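# Flip the grey finned box onto its fins

## Task

Invert the grey finned box in its current spot so it rests flat on its fins, feet pointing up.

## Robot and tools

Robot: two arms, left_arm and right_arm, each with a two-finger gripper. Calibrated bases in the scene frame: left_arm at (+0.026, +0.257, +0.013) m with a yaw quaternion wxyz (+1.000, 0, 0, -0.019); right_arm at (+0.001, -0.338, +0.037) m with quat (+1.000, 0, 0, +0.016). Both bases have +z straight up.

Frames: the scene frame has its origin at table height, halfway between the nominal bases, +z up, +x out over the table, and left_arm on the +y side. Arm names do not match image sides. Fixed cameras and the table use the scene frame. Each arm's reported end_effector_position (m) and end_effector_quat_wxyz, its velocities, its Hand target and its wrist camera pose are all in that arm's own base frame. end_effector_position is the point between the finger pads, roughly 1 cm behind the tips. The fingers point along the gripper's +z and open along its y. Reported poses can be off by a few cm, more at long reach.

execute_actions(actions, cameras): actions is a list of actions. Each action is a table of 1 to 15 rows, one row per 1/30 s control step. If there are fewer than 15 rows, the last row repeats to fill the action. Every row has 14 numbers in [-1, 1]: left_arm dx, dy, dz, rx, ry, rz, opening, then the same seven for right_arm. Both arms always appear, even if only one moves. dx..rz are an offset, in that arm's base axes, from the Hand target at the start of the action, not from the previous row. 1.0 equals 0.6 m or 180 degrees. rx, ry, rz form one rotation vector about the Hand target position. Each new action starts again from the current Hand target, so sending the same offset twice moves twice as far. Sending six zeros re-requests the present Hand target. The opening is absolute: +1 is fully open (0.094 m) and -1 is closed. A 0 there is a real command, so to keep a gripper unchanged, resend its present command. An empty actions list only returns state and images.

move(target, speed, blend, opening_speed, blocking, cameras): target is one 14-number row, or a list of up to 15 rows. The layout and scale match execute_actions. Every row is an offset from the Hand targets the move started with, not from the previous row. Each gripper follows a straight line and turns the shorter way. speed is the top path speed in m/s, from 0.002 to 0.5 (default 0.25), with turning up to twice that in rad/s. Give one value, or one per target. blend is in m and rounds corners in a list. opening_speed sets how fast openings change on the -1..+1 scale per second, at least 0.2; use a low value for fragile parts. Paths take at least 0.5 s and are cut at 10 s. They do not avoid obstacles or the other arm. Faster motion lags more and hits harder. Don't route a gripper close to its own base, since that can flip the shoulder posture. The result includes a 'move:' line, for example done, off_target, moving, held or fault, plus limits such as paced (the pose was clipped) or held (a check withheld steps). done means the arm is at rest within 10 mm and 2 degrees. Neither done nor off_target tells you whether anything is being touched. blocking=false returns after about 0.5 s while the move continues.

wait(seconds 0-10) lets time pass while the last commands are held. stop brakes a running move. zoom_image(camera, region [x0,y0,x1,y1] px, at most 504x504) enlarges a part of the latest image; it only works for cameras included in the newest images. Cameras: cam_head_left, cam_head_right, cam_high, cam_low, cam_left_wrist, cam_right_wrist, each 672x504. read_manual gives only licence texts. finished_scene(scene) ends the scene and cannot be undone. The box must stay flipped once the robot lets go.

Control details: each step clips the command to within 100 mm and 20 degrees of the measured pose. Friction can leave the gripper a centimetre or more short of its target, which is not by itself a sign of contact. A follow-up command, even all zeros, asks for the target again. If the gripper still falls short, send the missing distance as an offset. An arm blocked by an object keeps pushing. To release the push, command the target back past the gripper.

Gripping: grip_measured uses the same scale as the opening. With nothing held it reads up to about 1.6 mm wide. On a hard part under full squeeze it reads up to about 3 mm narrower than the part. From about 0.05 below the reading at first contact, the fingers press at their limit of about 50-64 N per pad. grip_effort_nm is the motor effort (negative means closing). It is not a contact force. To release, command well above grip_measured. Joint torques include gravity and offsets; joints 3 and 4 wrap at ±28 N m.

Motor heat: holding loads, long stretches or pushing toward an unreachable pose heats the motors. A MOTOR HOT line appears at 85 °C. At 100 °C that arm goes limp for 30-60 s or more.

Avoid: dropping or releasing the box while it is moving, slams, hard presses, collisions between the arms or grippers (these can end the scene), and anything leaving the table, which fails the task. Outside forces may occasionally tug on a held part. Move smoothly and economically; thinking time counts as scene time.

Each tool is called after "Emit:" in YAML: its name, and indented under it one key for each argument.

## Session

Emit:
execute_actions:
  actions: []

Scene clock: 0.00 s.
left_arm: end_effector_position=(+0.5662, -0.1283, +0.2532) grip_measured=+1.000 grip_effort_nm=n/a end_effector_quat_wxyz=(+0.190, -0.223, +0.955, +0.036) | right_arm: end_effector_position=(+0.4375, +0.0835, +0.2914) grip_measured=+1.000 grip_effort_nm=n/a end_effector_quat_wxyz=(+0.162, -0.288, +0.887, +0.322)
Joint positions: left_arm=[-0.296 1.668 1.62 -1.222 -0.251 -0.715 0.094] | right_arm=[-0.072 1.426 1.367 -1.439 -0.734 -0.671 0.094]
Joint velocities: within noise
Joint torques (N m): no reading
Heat: left arm: hottest elbow 33 °C; right arm: hottest waist 32 °C.
Hand target: left_arm +0.5722, -0.1301, +0.2596; +0.198, -0.224, +0.954, +0.032 | right_arm +0.4432, +0.0831, +0.3022; +0.174, -0.292, +0.885, +0.317
Tool commands: left_gripper/opening=+1.0 right_gripper/opening=+1.0

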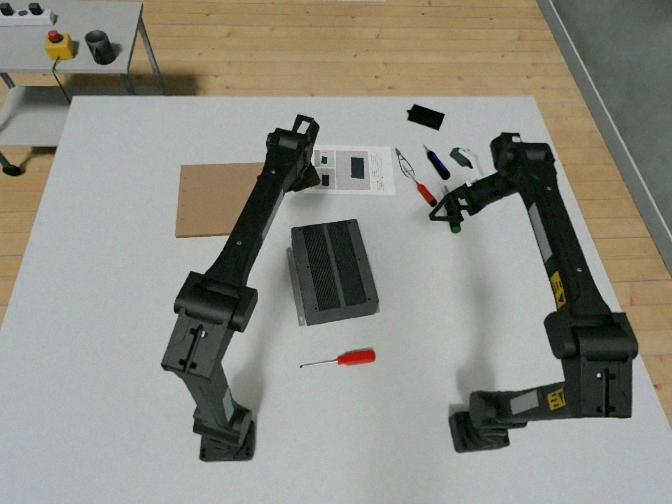

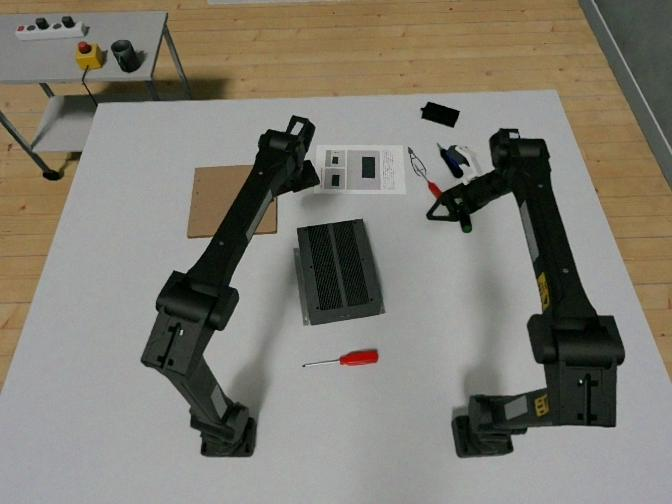

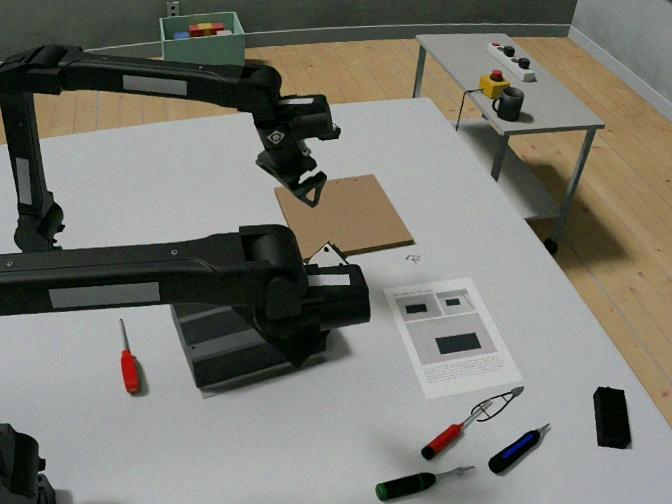

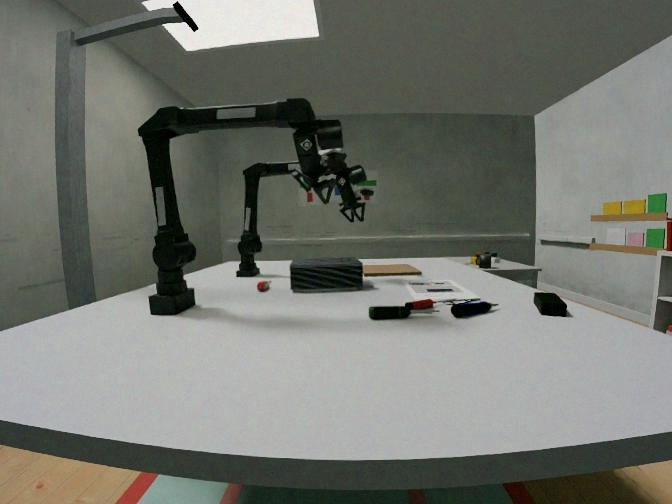

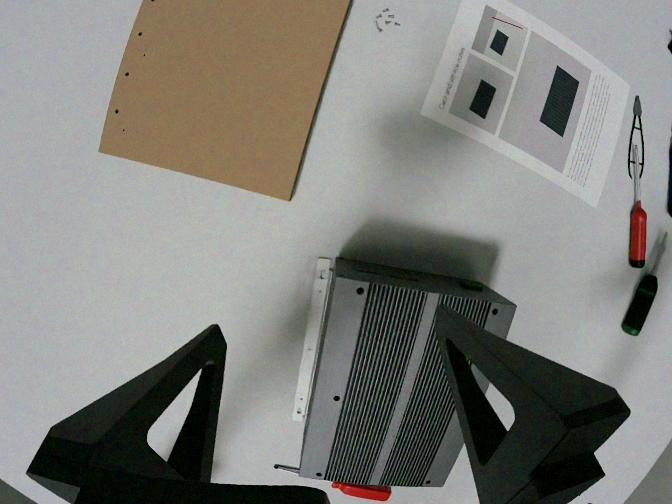

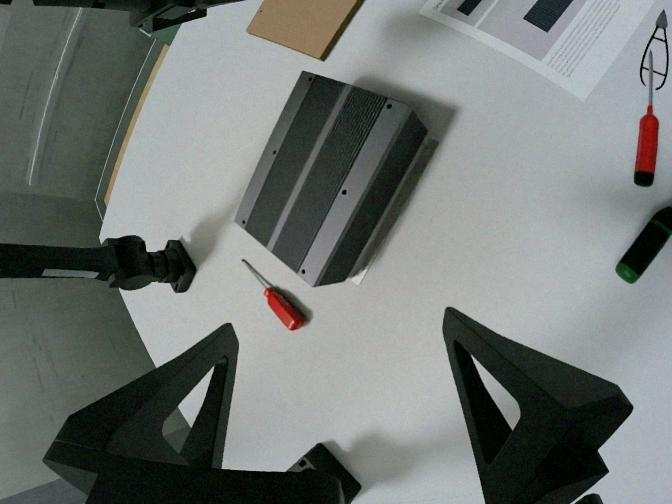

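Emit:
zoom_image:
  camera: "cam_left_wrist"
  region: [260, 220, 560, 504]

Emit:
zoom_image:
  camera: "cam_right_wrist"
  region: [200, 40, 480, 320]

Emit:
zoom_image:
  camera: "cam_low"
  region: [240, 220, 480, 340]

Emit:
zoom_image:
  camera: "cam_head_left"
  region: [240, 190, 420, 390]

Scaled by 1.680 from the camera's 672x504 image, which has a finer 960x720 frame.

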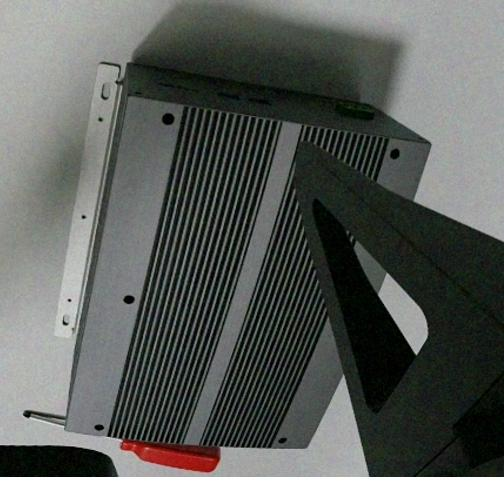

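Scaled by 1.800 from the camera's 672x504 image, which has a finer 960x720 frame.

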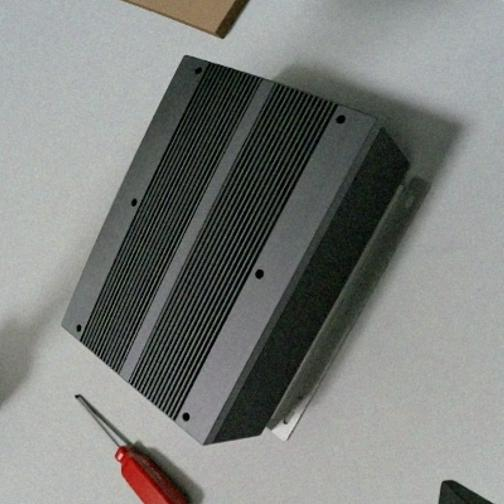

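Scaled by 2.100.

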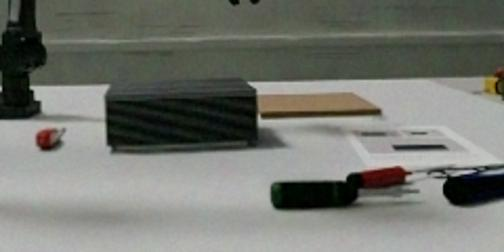

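Scaled by 2.520.

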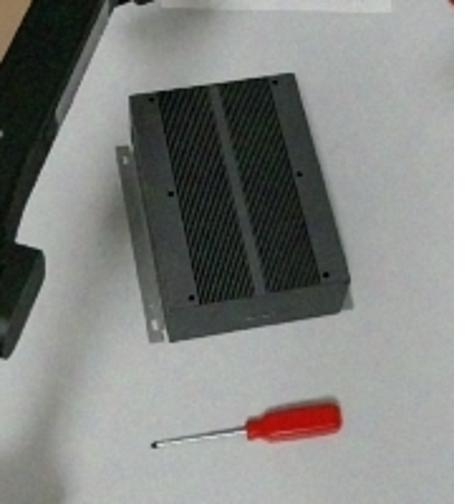

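Emit:
move:
  target:
    - [-0.2, 0.2, -0.05, -0.2, -0.009, -0.074, 1, 0,0,0,0,0,0,1]
    - [-0.278, 0.18, -0.23, -0.394, -0.0175, -0.148, 1, 0,0,0,0,0,0,1]
  blend: 0.05
  speed: 0.25

Scene clock: 282.47 s.
left_arm: end_effector_position=(+0.3960, -0.0291, +0.1231) grip_measured=+1.000 grip_effort_nm=0.022 end_effector_quat_wxyz=(+0.055, -0.084, +0.815, -0.571) | right_arm: end_effector_position=(+0.4375, +0.0835, +0.2914) grip_measured=+1.000 grip_effort_nm=-0.012 end_effector_quat_wxyz=(+0.162, -0.288, +0.887, +0.322)
Joint positions: left_arm=[0.342 1.664 0.949 -1.228 1.194 0.391 0.094] | right_arm=[-0.072 1.426 1.367 -1.439 -0.734 -0.671 0.094]
Joint velocities: within noise
Joint torques (N m): left_arm=[0.09 -8.59 8.35 -0.43 0.75 0.04] | right_arm=[-0.62 -10.4 9.73 0.65 -0.53 -0.07]
Heat: left arm: hottest elbow 47 °C; right arm: hottest elbow 41 °C.
Hand target: left_arm +0.4054, -0.0222, +0.1216; +0.059, -0.085, +0.814, -0.572 | right_arm +0.4432, +0.0831, +0.3022; +0.174, -0.292, +0.885, +0.317
Off the commanded pose: left_arm 0.012 m, 0 deg | right_arm 0.012 m, 2 deg.
move: off_target (left_arm, right_arm)

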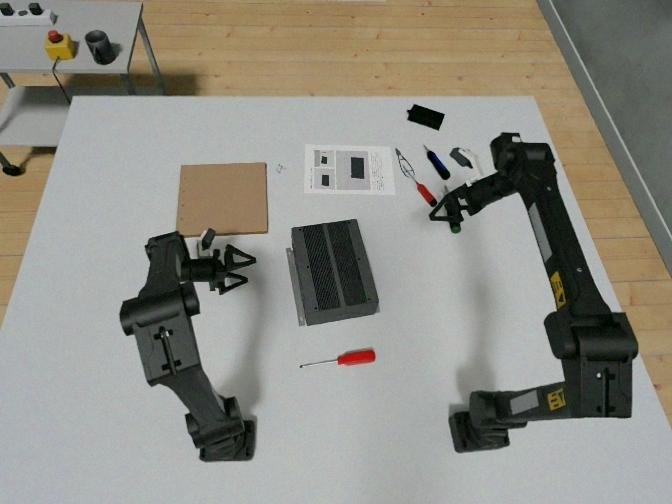

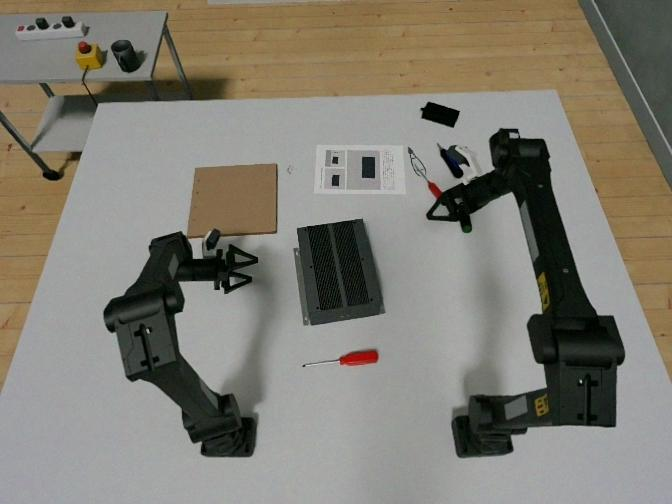

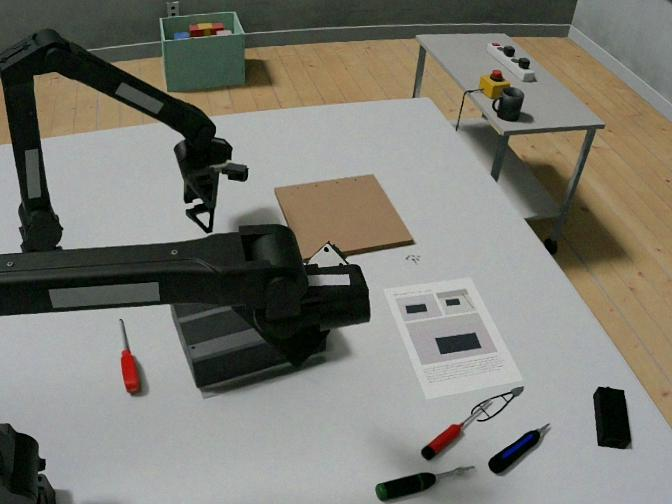

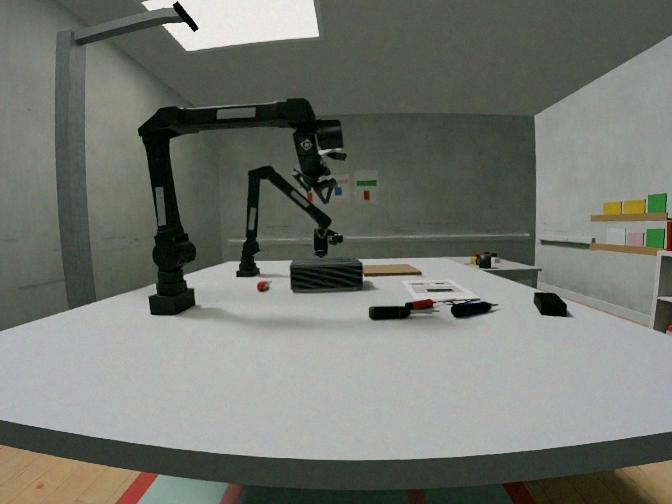

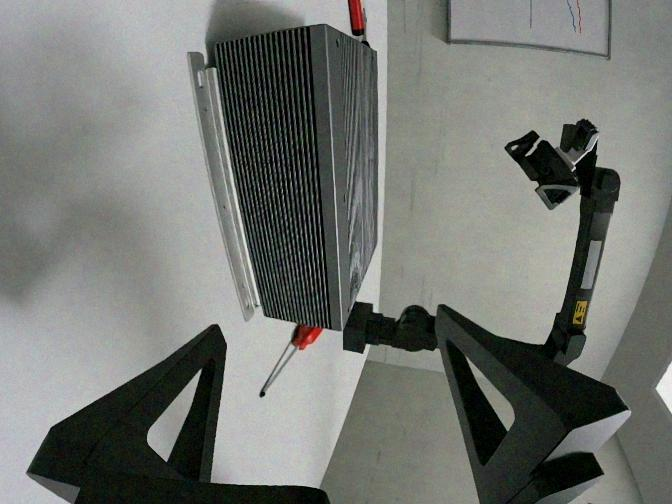

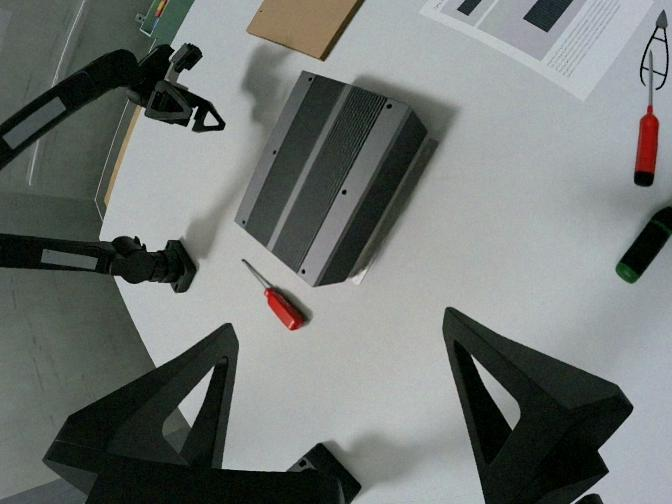

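Emit:
zoom_image:
  camera: "cam_left_wrist"
  region: [150, 10, 420, 350]

Scaled by 1.482 from the camera's 672x504 image, which has a finer 960x720 frame.

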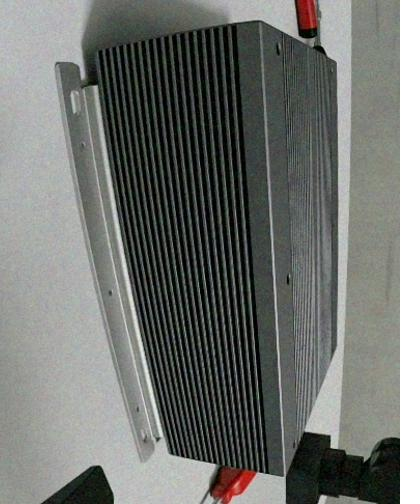

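Emit:
move:
  target:
    - [0.036, -0.06, -0.119, 0.0272, 0.0057, 0, 0.66, 0.041, 0.033, -0.398, 0.0101, -0.1683, 0.2727, 1]
  speed: 0.25

Emit:
zoom_image:
  camera: "cam_right_wrist"
  region: [150, 0, 600, 380]

Emit:
zoom_image:
  camera: "cam_left_wrist"
  region: [100, 0, 500, 400]

Scene clock: 503.17 s.
left_arm: end_effector_position=(+0.4300, -0.0536, +0.0623) grip_measured=+0.663 grip_effort_nm=-0.115 end_effector_quat_wxyz=(+0.070, -0.080, +0.838, -0.535) | right_arm: end_effector_position=(+0.4628, +0.0970, +0.0633) grip_measured=+1.000 grip_effort_nm=-0.007 end_effector_quat_wxyz=(-0.250, +0.688, -0.616, -0.292)
Joint positions: left_arm=[0.246 1.746 0.91 -0.78 1.139 0.085 0.078] | right_arm=[-0.049 1.824 1.202 -1.128 -0.773 -1.804 0.094]
Joint velocities: within noise
Joint torques (N m): left_arm=[-1.44 -9.52 5.39 1.02 0.57 -0.26] | right_arm=[0.5 -13.74 7.01 0.12 -0.46 -0.17]
Heat: left arm: hottest elbow 42 °C; right arm: hottest elbow 43 °C.
Hand target: left_arm +0.4271, -0.0582, +0.0502; +0.055, -0.087, +0.838, -0.536 | right_arm +0.4677, +0.1030, +0.0632; -0.251, +0.697, -0.607, -0.288
Off the commanded pose: left_arm 0.013 m, 2 deg | right_arm 0.008 m, 2 deg.
move: off_target (left_arm)

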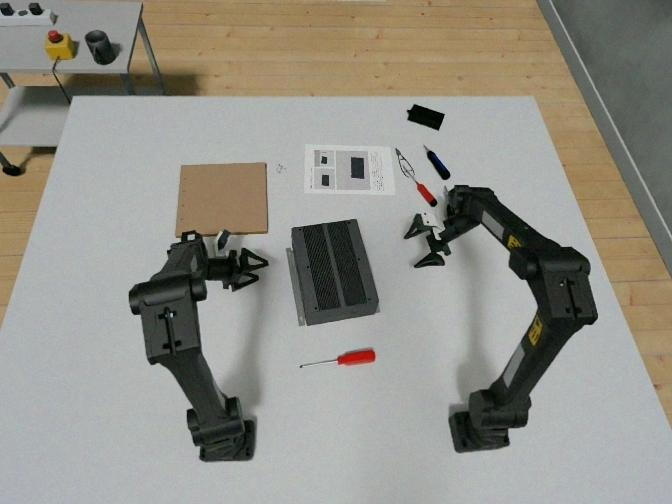

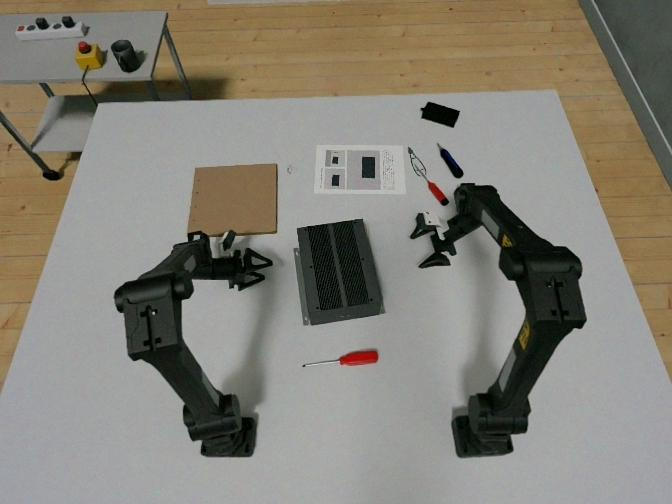

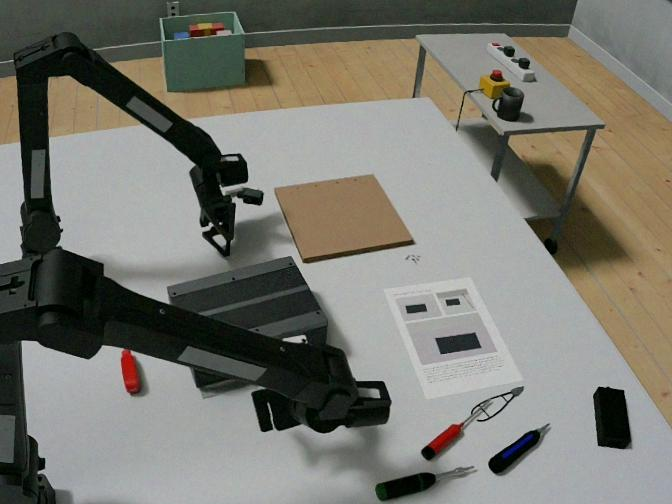

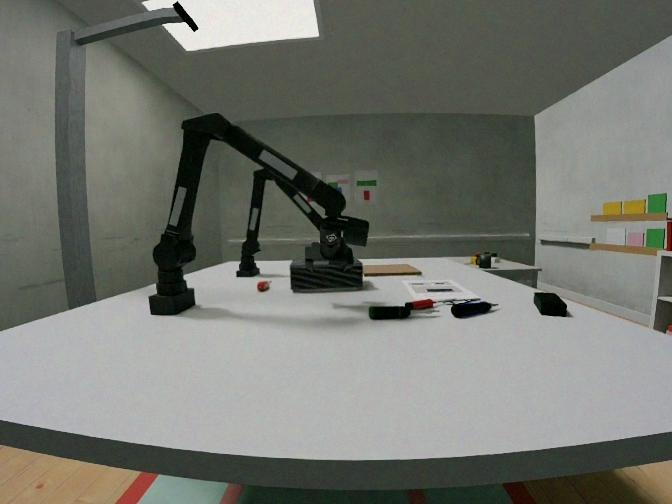

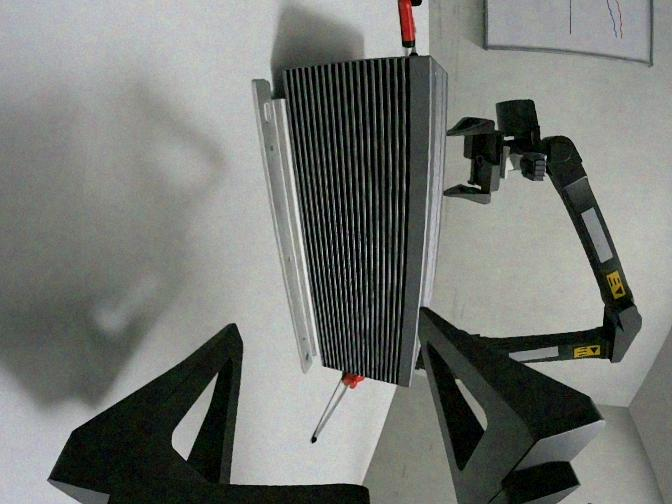

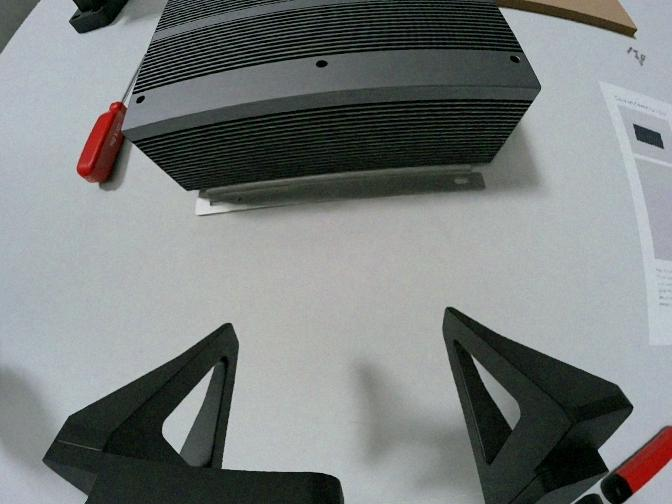

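Scaled by 1.120 from the camera's 672x504 image, which has a finer 960x720 frame.

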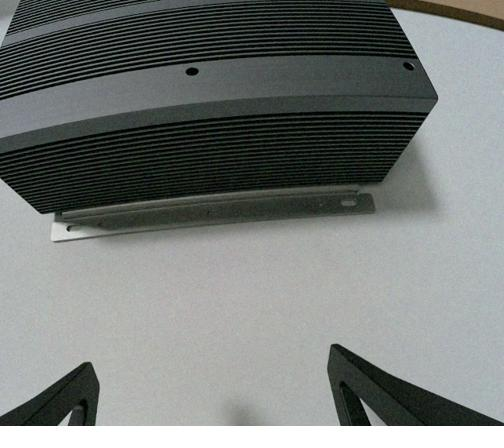

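Scaled by 1.260 from the camera's 672x504 image, which has a finer 960x720 frame.

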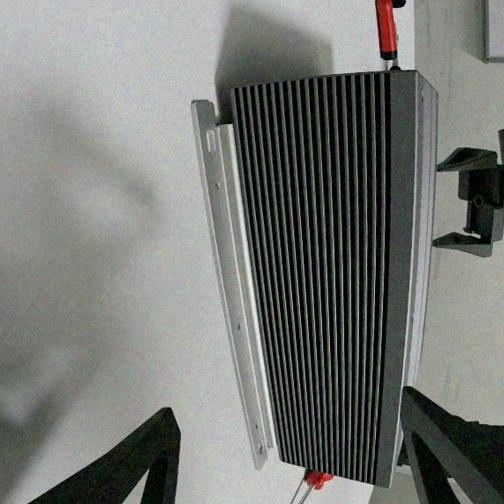

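Emit:
move:
  target:
    - [-0.0135, -0.08, -0.033, 0, 0, 0, 0.66, -0.0095, 0.04, -0.1353, 0, 0, 0, 1]
    - [-0.0135, -0.095, -0.033, 0, 0, 0, 0.66, -0.0095, 0.1617, -0.1353, 0, 0, 0, 1]
  speed: 0.15
  blend: 0.02

Emit:
zoom_image:
  camera: "cam_right_wrist"
  region: [150, 100, 600, 450]

Emit:
zoom_image:
  camera: "cam_left_wrist"
  region: [150, 0, 550, 400]

Scene clock: 561.90 s.
left_arm: end_effector_position=(+0.4210, -0.1113, +0.0344) grip_measured=+0.663 grip_effort_nm=-0.115 end_effector_quat_wxyz=(+0.060, -0.085, +0.838, -0.536) | right_arm: end_effector_position=(+0.4629, +0.1976, -0.0151) grip_measured=+1.000 grip_effort_nm=-0.007 end_effector_quat_wxyz=(-0.252, +0.698, -0.605, -0.288)
Joint positions: left_arm=[0.107 1.746 0.785 -0.382 1.128 -0.239 0.078] | right_arm=[0.161 1.942 1.125 -0.73 -0.785 -1.542 0.094]
Joint velocities: within noise
Joint torques (N m): left_arm=[-1.55 -10.46 4.98 1.48 0.55 -0.27] | right_arm=[-0.32 -13.86 5.12 1.01 -0.56 0.03]
Heat: left arm: hottest elbow 39 °C; right arm: hottest elbow 42 °C.
Hand target: left_arm +0.4189, -0.1153, +0.0303; +0.055, -0.087, +0.838, -0.535 | right_arm +0.4620, +0.2001, -0.0179; -0.251, +0.697, -0.606, -0.288
Off the commanded pose: left_arm 0.006 m, 1 deg | right_arm 0.004 m, 0 deg.
move: done

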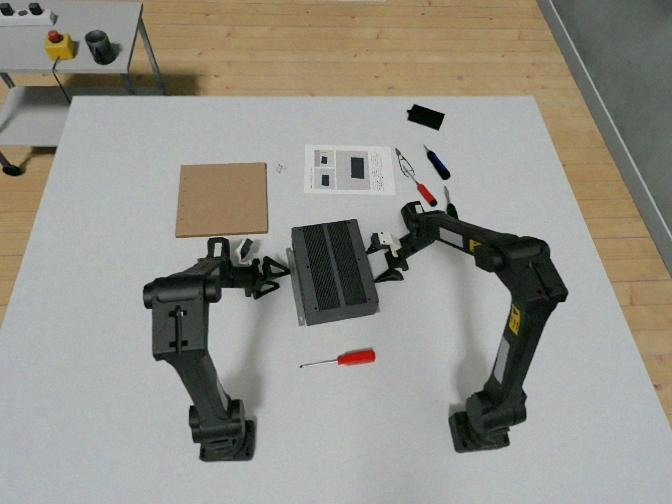

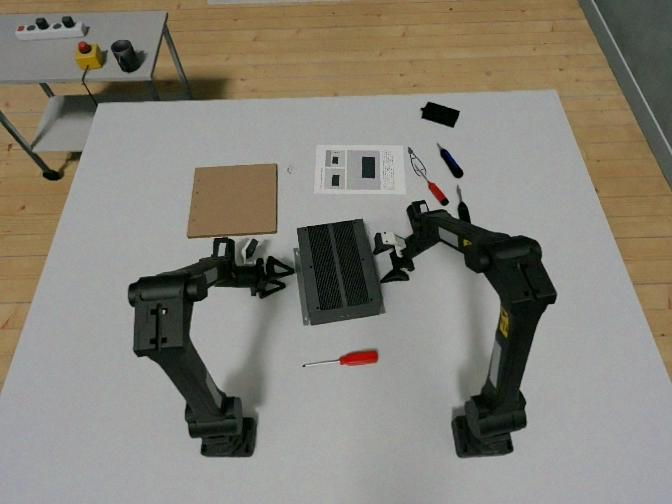

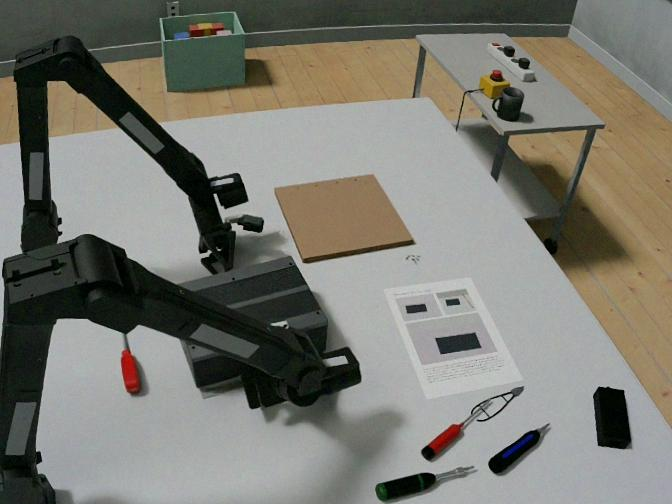

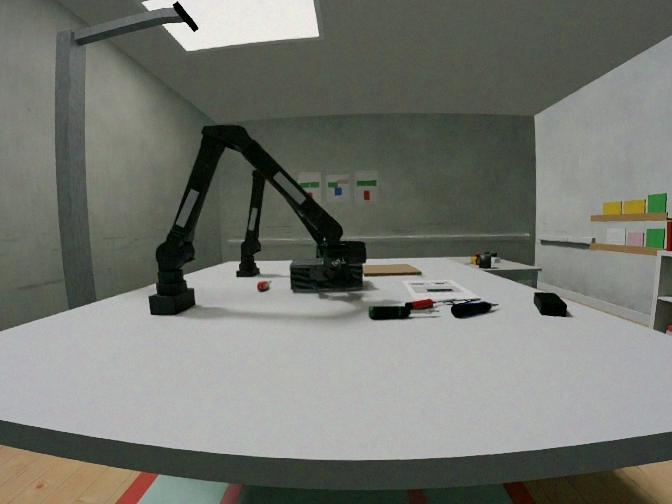

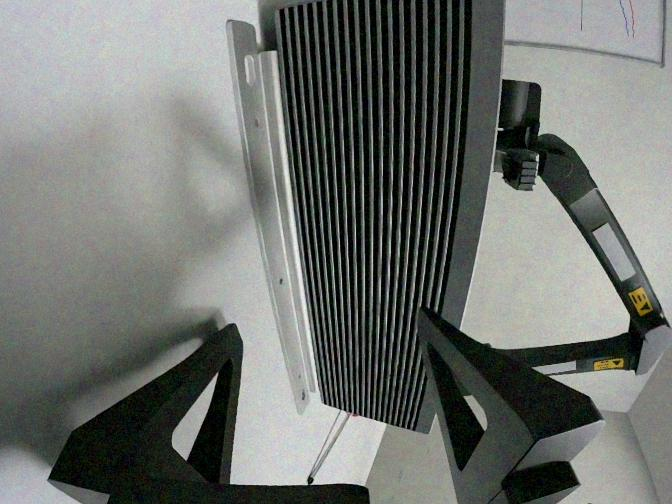

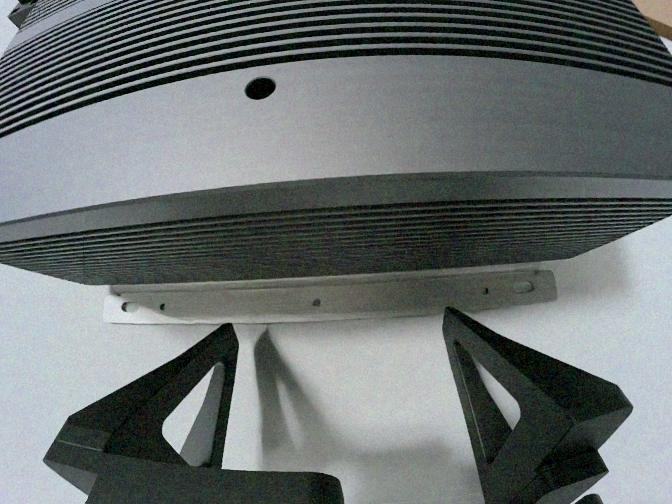

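Scaled by 1.120 from the camera's 672x504 image, which has a finer 960x720 frame.

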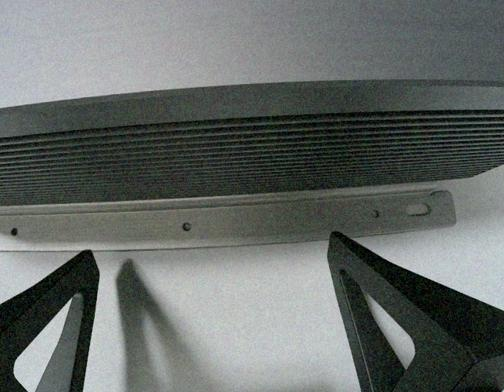

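Scaled by 1.260 from the camera's 672x504 image, which has a finer 960x720 frame.

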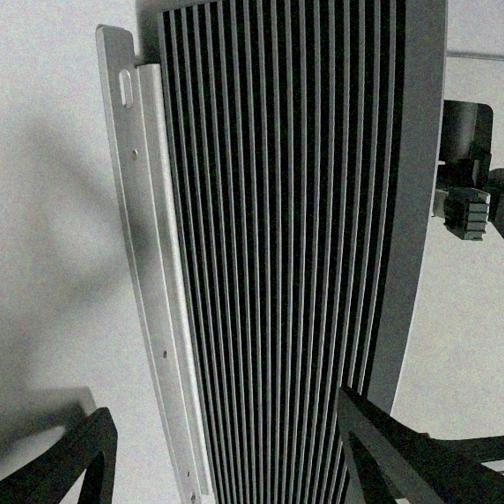

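Emit:
move:
  target: [0.004, -0.022, 0, 0, 0, 0, 0.66, -0.004, 0.03, 0, 0, 0, 0, 1]
  speed: 0.04
  cameras: ["cam_left_wrist", "cam_right_wrist"]

Scene clock: 574.53 s.
left_arm: end_effector_position=(+0.4231, -0.1247, +0.0333) grip_measured=+0.663 grip_effort_nm=-0.115 end_effector_quat_wxyz=(+0.059, -0.086, +0.838, -0.536) | right_arm: end_effector_position=(+0.4601, +0.2128, -0.0171) grip_measured=+1.000 grip_effort_nm=-0.012 end_effector_quat_wxyz=(-0.251, +0.695, -0.608, -0.289)
Joint positions: left_arm=[0.073 1.746 0.774 -0.307 1.119 -0.315 0.078] | right_arm=[0.192 1.942 1.116 -0.69 -0.785 -1.489 0.094]
Joint velocities: within noise
Joint torques (N m): left_arm=[-1.55 -10.52 4.98 1.51 0.54 -0.24] | right_arm=[0.44 -14.45 5.27 0.94 -0.54 0]
Heat: left arm: hottest elbow 39 °C; right arm: hottest elbow 40 °C.
Hand target: left_arm +0.4213, -0.1285, +0.0303; +0.055, -0.087, +0.838, -0.535 | right_arm +0.4597, +0.2180, -0.0179; -0.251, +0.697, -0.606, -0.288
Off the commanded pose: left_arm 0.005 m, 1 deg | right_arm 0.005 m, 0 deg.
move: done
Images, in order (width x height): cam_left_wrist 672x504, cam_right_wrist 672x504.

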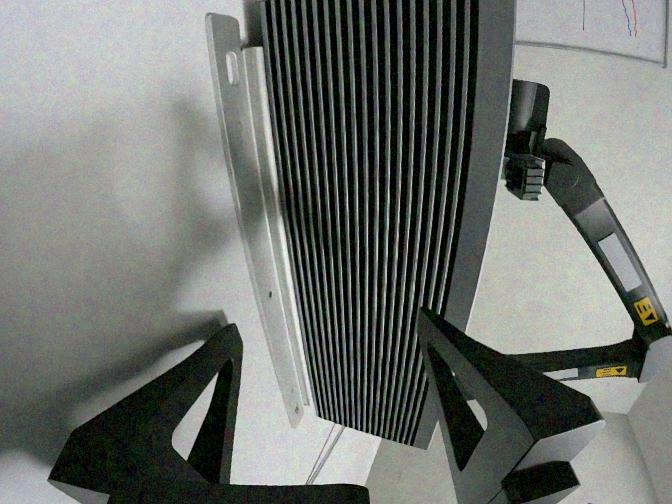

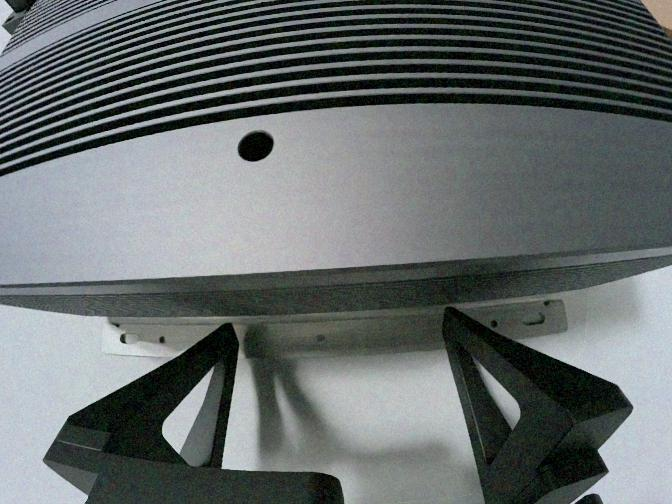

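Emit:
move:
  target: [0.004, -0.022, 0, 0, 0, 0, 0.66, -0.001, 0.01, 0, 0, 0, 0, 1]
  speed: 0.03
  cameras: ["cam_left_wrist", "cam_right_wrist"]

Scene clock: 582.40 s.
left_arm: end_effector_position=(+0.4252, -0.1348, +0.0324) grip_measured=+0.662 grip_effort_nm=-0.110 end_effector_quat_wxyz=(+0.059, -0.088, +0.838, -0.536) | right_arm: end_effector_position=(+0.4610, +0.2166, -0.0170) grip_measured=+1.000 grip_effort_nm=-0.017 end_effector_quat_wxyz=(-0.252, +0.693, -0.610, -0.289)
Joint positions: left_arm=[0.046 1.746 0.764 -0.239 1.109 -0.381 0.078] | right_arm=[0.199 1.942 1.116 -0.678 -0.784 -1.471 0.094]
Joint velocities: within noise
Joint torques (N m): left_arm=[-2.08 -10.81 5.15 1.85 0.5 -0.26] | right_arm=[0.5 -14.15 5.26 1.16 -0.53 0.06]
Heat: left arm: hottest elbow 39 °C; right arm: hottest elbow 40 °C.
Hand target: left_arm +0.4237, -0.1417, +0.0304; +0.055, -0.087, +0.838, -0.535 | right_arm +0.4592, +0.2240, -0.0179; -0.251, +0.697, -0.606, -0.288
Off the commanded pose: left_arm 0.007 m, 1 deg | right_arm 0.008 m, 1 deg.
move: done
Images, in order (width x height): cam_left_wrist 672x504, cam_right_wrist 672x504.

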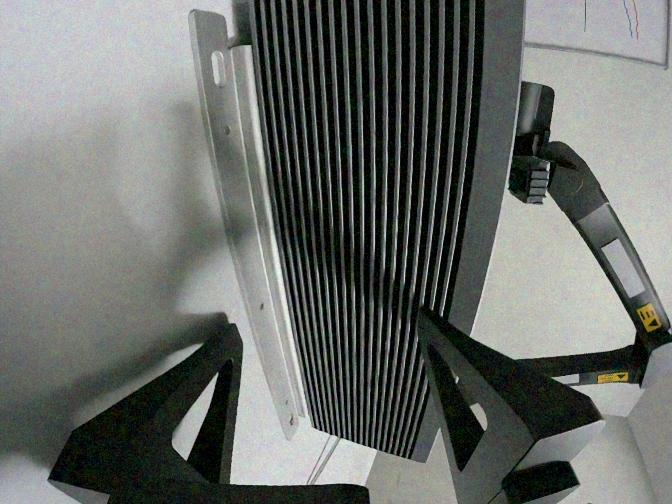

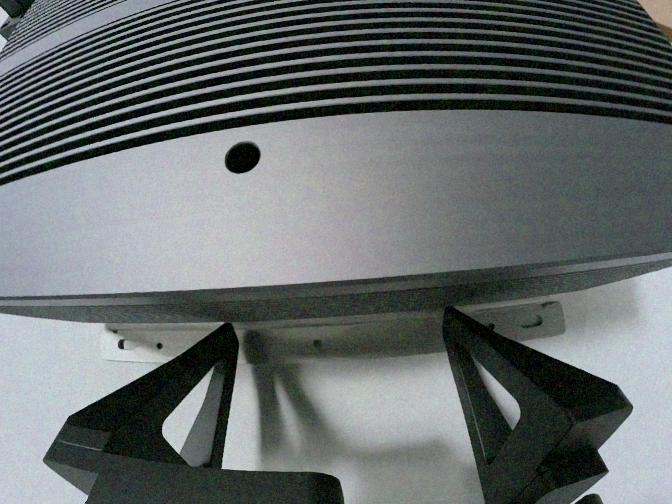

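Emit:
move:
  target: [0.003, -0.016, 0, 0, 0, 0, 0.66, 0, 0, 0, 0, 0, 0, 1]
  speed: 0.03
  cameras: ["cam_left_wrist", "cam_head_left"]

Emit:
zoom_image:
  camera: "cam_left_wrist"
  region: [170, 200, 520, 504]

Scene clock: 590.27 s.
left_arm: end_effector_position=(+0.4274, -0.1348, +0.0322) grip_measured=+0.662 grip_effort_nm=-0.105 end_effector_quat_wxyz=(+0.064, -0.096, +0.835, -0.538) | right_arm: end_effector_position=(+0.4610, +0.2166, -0.0170) grip_measured=+1.000 grip_effort_nm=-0.012 end_effector_quat_wxyz=(-0.252, +0.693, -0.610, -0.289)
Joint positions: left_arm=[0.046 1.746 0.755 -0.194 1.108 -0.423 0.078] | right_arm=[0.199 1.942 1.116 -0.678 -0.784 -1.47 0.094]
Joint velocities: within noise
Joint torques (N m): left_arm=[-4.25 -10.81 5.41 2 0.2 -0.36] | right_arm=[0.26 -14.86 5.05 0.98 -0.52 0.01]
Heat: left arm: hottest elbow 38 °C; right arm: hottest elbow 40 °C.
Hand target: left_arm +0.4255, -0.1512, +0.0304; +0.055, -0.087, +0.838, -0.536 | right_arm +0.4592, +0.2240, -0.0179; -0.251, +0.697, -0.606, -0.288
Off the commanded pose: left_arm 0.017 m, 1 deg | right_arm 0.008 m, 1 deg.
move: off_target (left_arm)
Images, in order (width x height): cam_head_left 672x504, cam_left_wrist 672x504.

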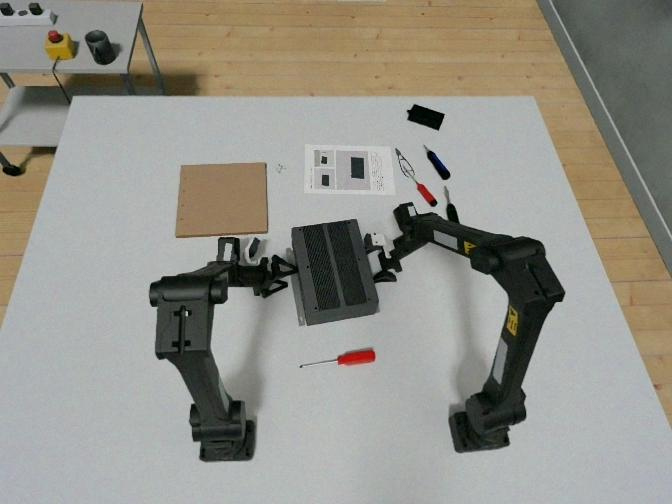

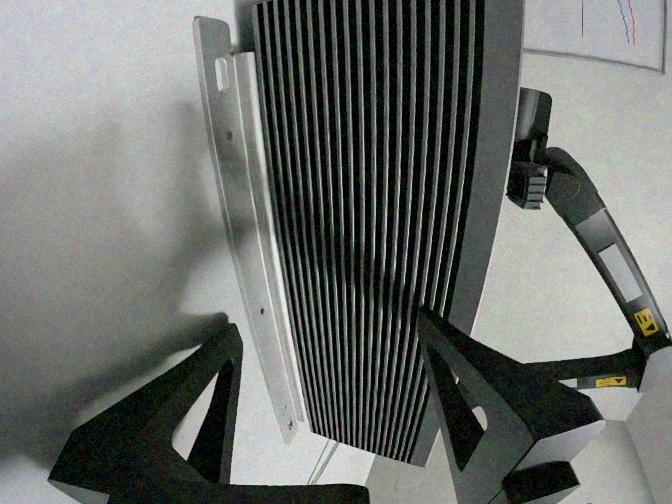

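Scaled by 1.440 from the camera's 672x504 image, which has a finer 960x720 frame.

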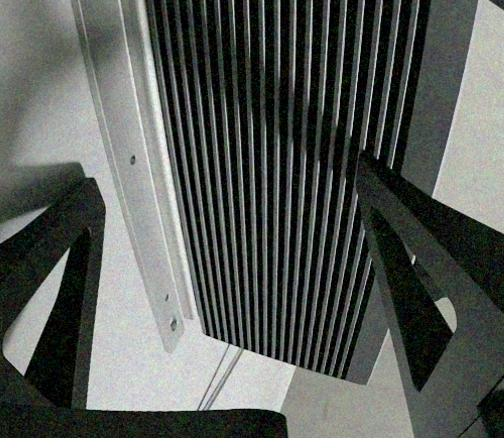

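Emit:
move:
  target: [0.0067, -0.0327, 0.012, 0, 0, 0, 0.66, -0.0033, 0.0248, 0, 0, 0, 0, 1]
  speed: 0.03
  cameras: ["cam_left_wrist", "cam_right_wrist", "cam_head_left"]

Scene clock: 606.93 s.
left_arm: end_effector_position=(+0.4267, -0.1356, +0.0327) grip_measured=+0.662 grip_effort_nm=-0.081 end_effector_quat_wxyz=(+0.063, -0.115, +0.834, -0.536) | right_arm: end_effector_position=(+0.4622, +0.2173, -0.0200) grip_measured=+1.000 grip_effort_nm=-0.012 end_effector_quat_wxyz=(-0.251, +0.691, -0.617, -0.282)
Joint positions: left_arm=[0.041 1.734 0.734 -0.139 1.093 -0.499 0.078] | right_arm=[0.204 1.942 1.11 -0.653 -0.771 -1.445 0.094]
Joint velocities: within noise
Joint torques (N m): left_arm=[-7.88 -10.99 6.69 2.41 0.03 -0.5] | right_arm=[2.96 -15.33 5.34 1.29 -0.98 0.21]
Heat: left arm: hottest elbow 38 °C; right arm: hottest elbow 39 °C.
Hand target: left_arm +0.4295, -0.1708, +0.0375; +0.055, -0.087, +0.838, -0.536 | right_arm +0.4572, +0.2390, -0.0179; -0.251, +0.697, -0.606, -0.288
Off the commanded pose: left_arm 0.036 m, 3 deg | right_arm 0.022 m, 2 deg.
move: off_target (left_arm, right_arm)
Images, in order (width x height): cam_head_left 672x504, cam_left_wrist 672x504, cam_right_wrist 672x504.

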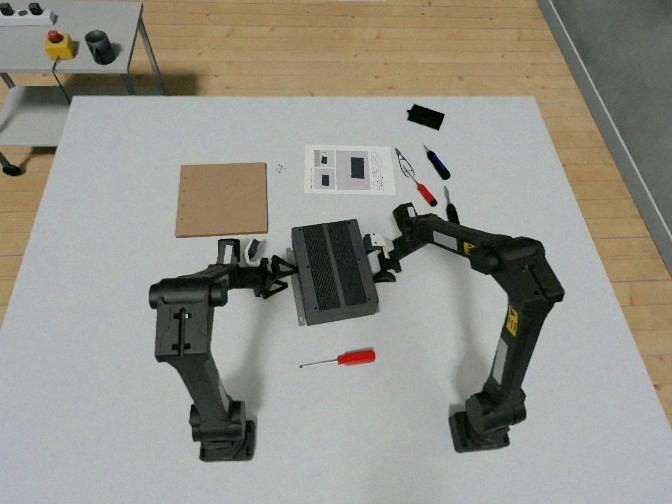

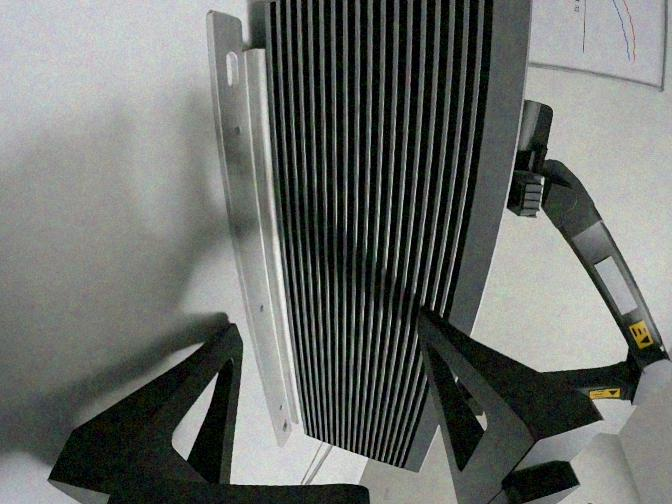

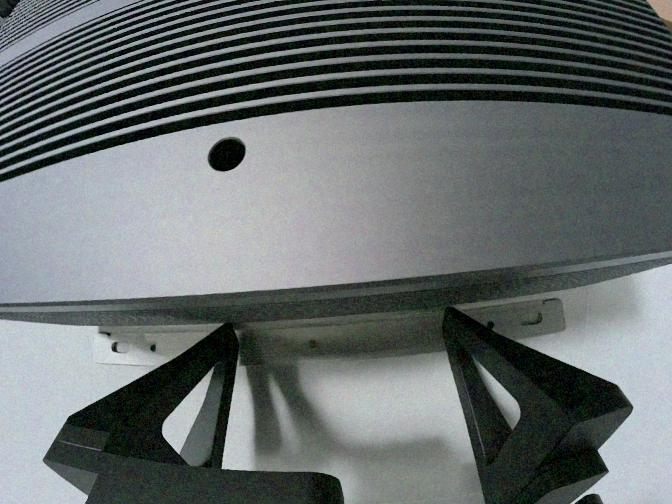

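Emit:
move:
  target: [0.004, -0.02, 0.05, 0, 0, 0, 0.66, -0.0022, 0.0165, 0, 0, 0, 0, 1]
  speed: 0.04
  cameras: ["cam_left_wrist", "cam_right_wrist", "cam_head_left"]

Scene clock: 614.33 s.
left_arm: end_effector_position=(+0.4247, -0.1353, +0.0358) grip_measured=+0.661 grip_effort_nm=-0.002 end_effector_quat_wxyz=(+0.054, -0.144, +0.842, -0.518) | right_arm: end_effector_position=(+0.4621, +0.2176, -0.0216) grip_measured=+1.000 grip_effort_nm=-0.007 end_effector_quat_wxyz=(-0.249, +0.688, -0.622, -0.281)
Joint positions: left_arm=[0.032 1.699 0.726 -0.165 1.042 -0.557 0.078] | right_arm=[0.206 1.942 1.107 -0.644 -0.764 -1.428 0.094]
Joint velocities: within noise
Joint torques (N m): left_arm=[-9.41 -13.74 8.16 1.95 1.61 -0.4] | right_arm=[4.54 -14.92 5.6 1.68 -1.16 0.28]
Heat: left arm: hottest elbow 38 °C; right arm: hottest elbow 39 °C.
Hand target: left_arm +0.4319, -0.1828, +0.0675; +0.055, -0.087, +0.838, -0.535 | right_arm +0.4557, +0.2488, -0.0180; -0.251, +0.697, -0.606, -0.288
Off the commanded pose: left_arm 0.058 m, 7 deg | right_arm 0.032 m, 2 deg.
move: off_target (left_arm, right_arm)
Images, in order (width x height): cam_head_left 672x504, cam_left_wrist 672x504, cam_right_wrist 672x504.

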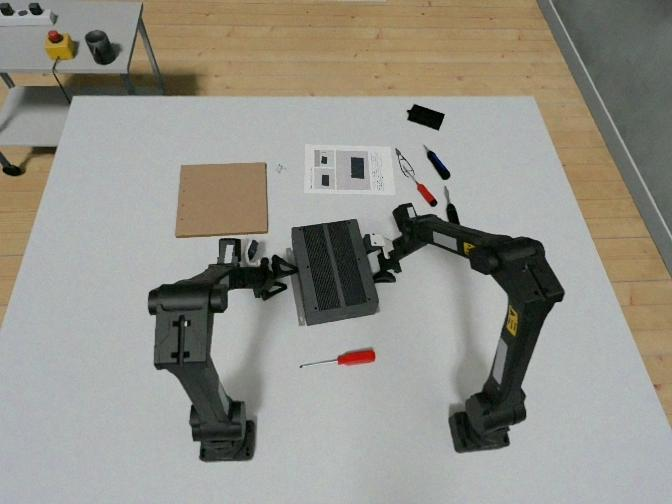

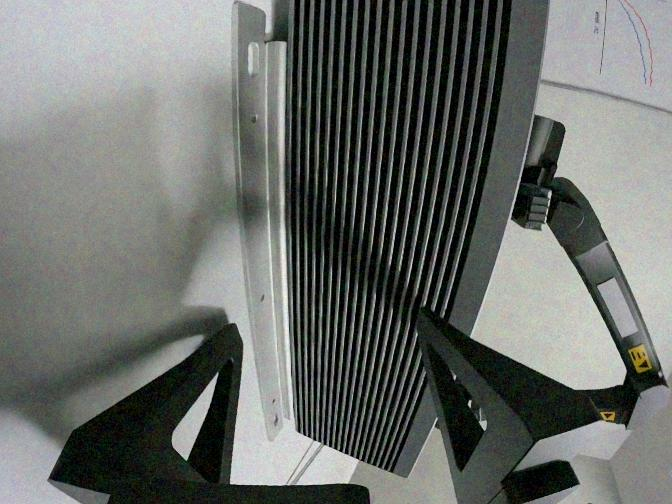

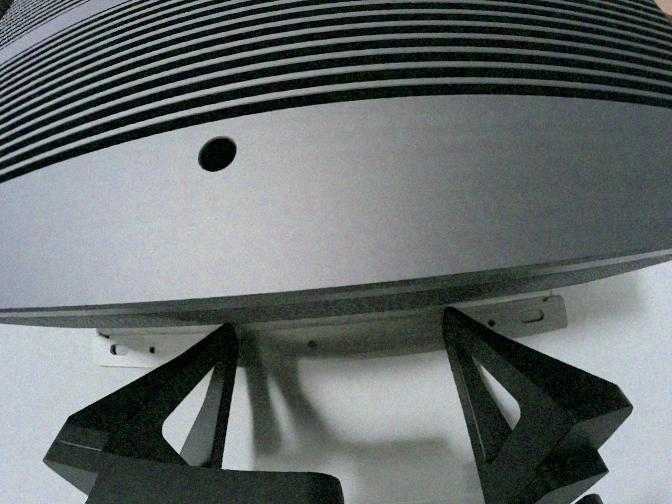

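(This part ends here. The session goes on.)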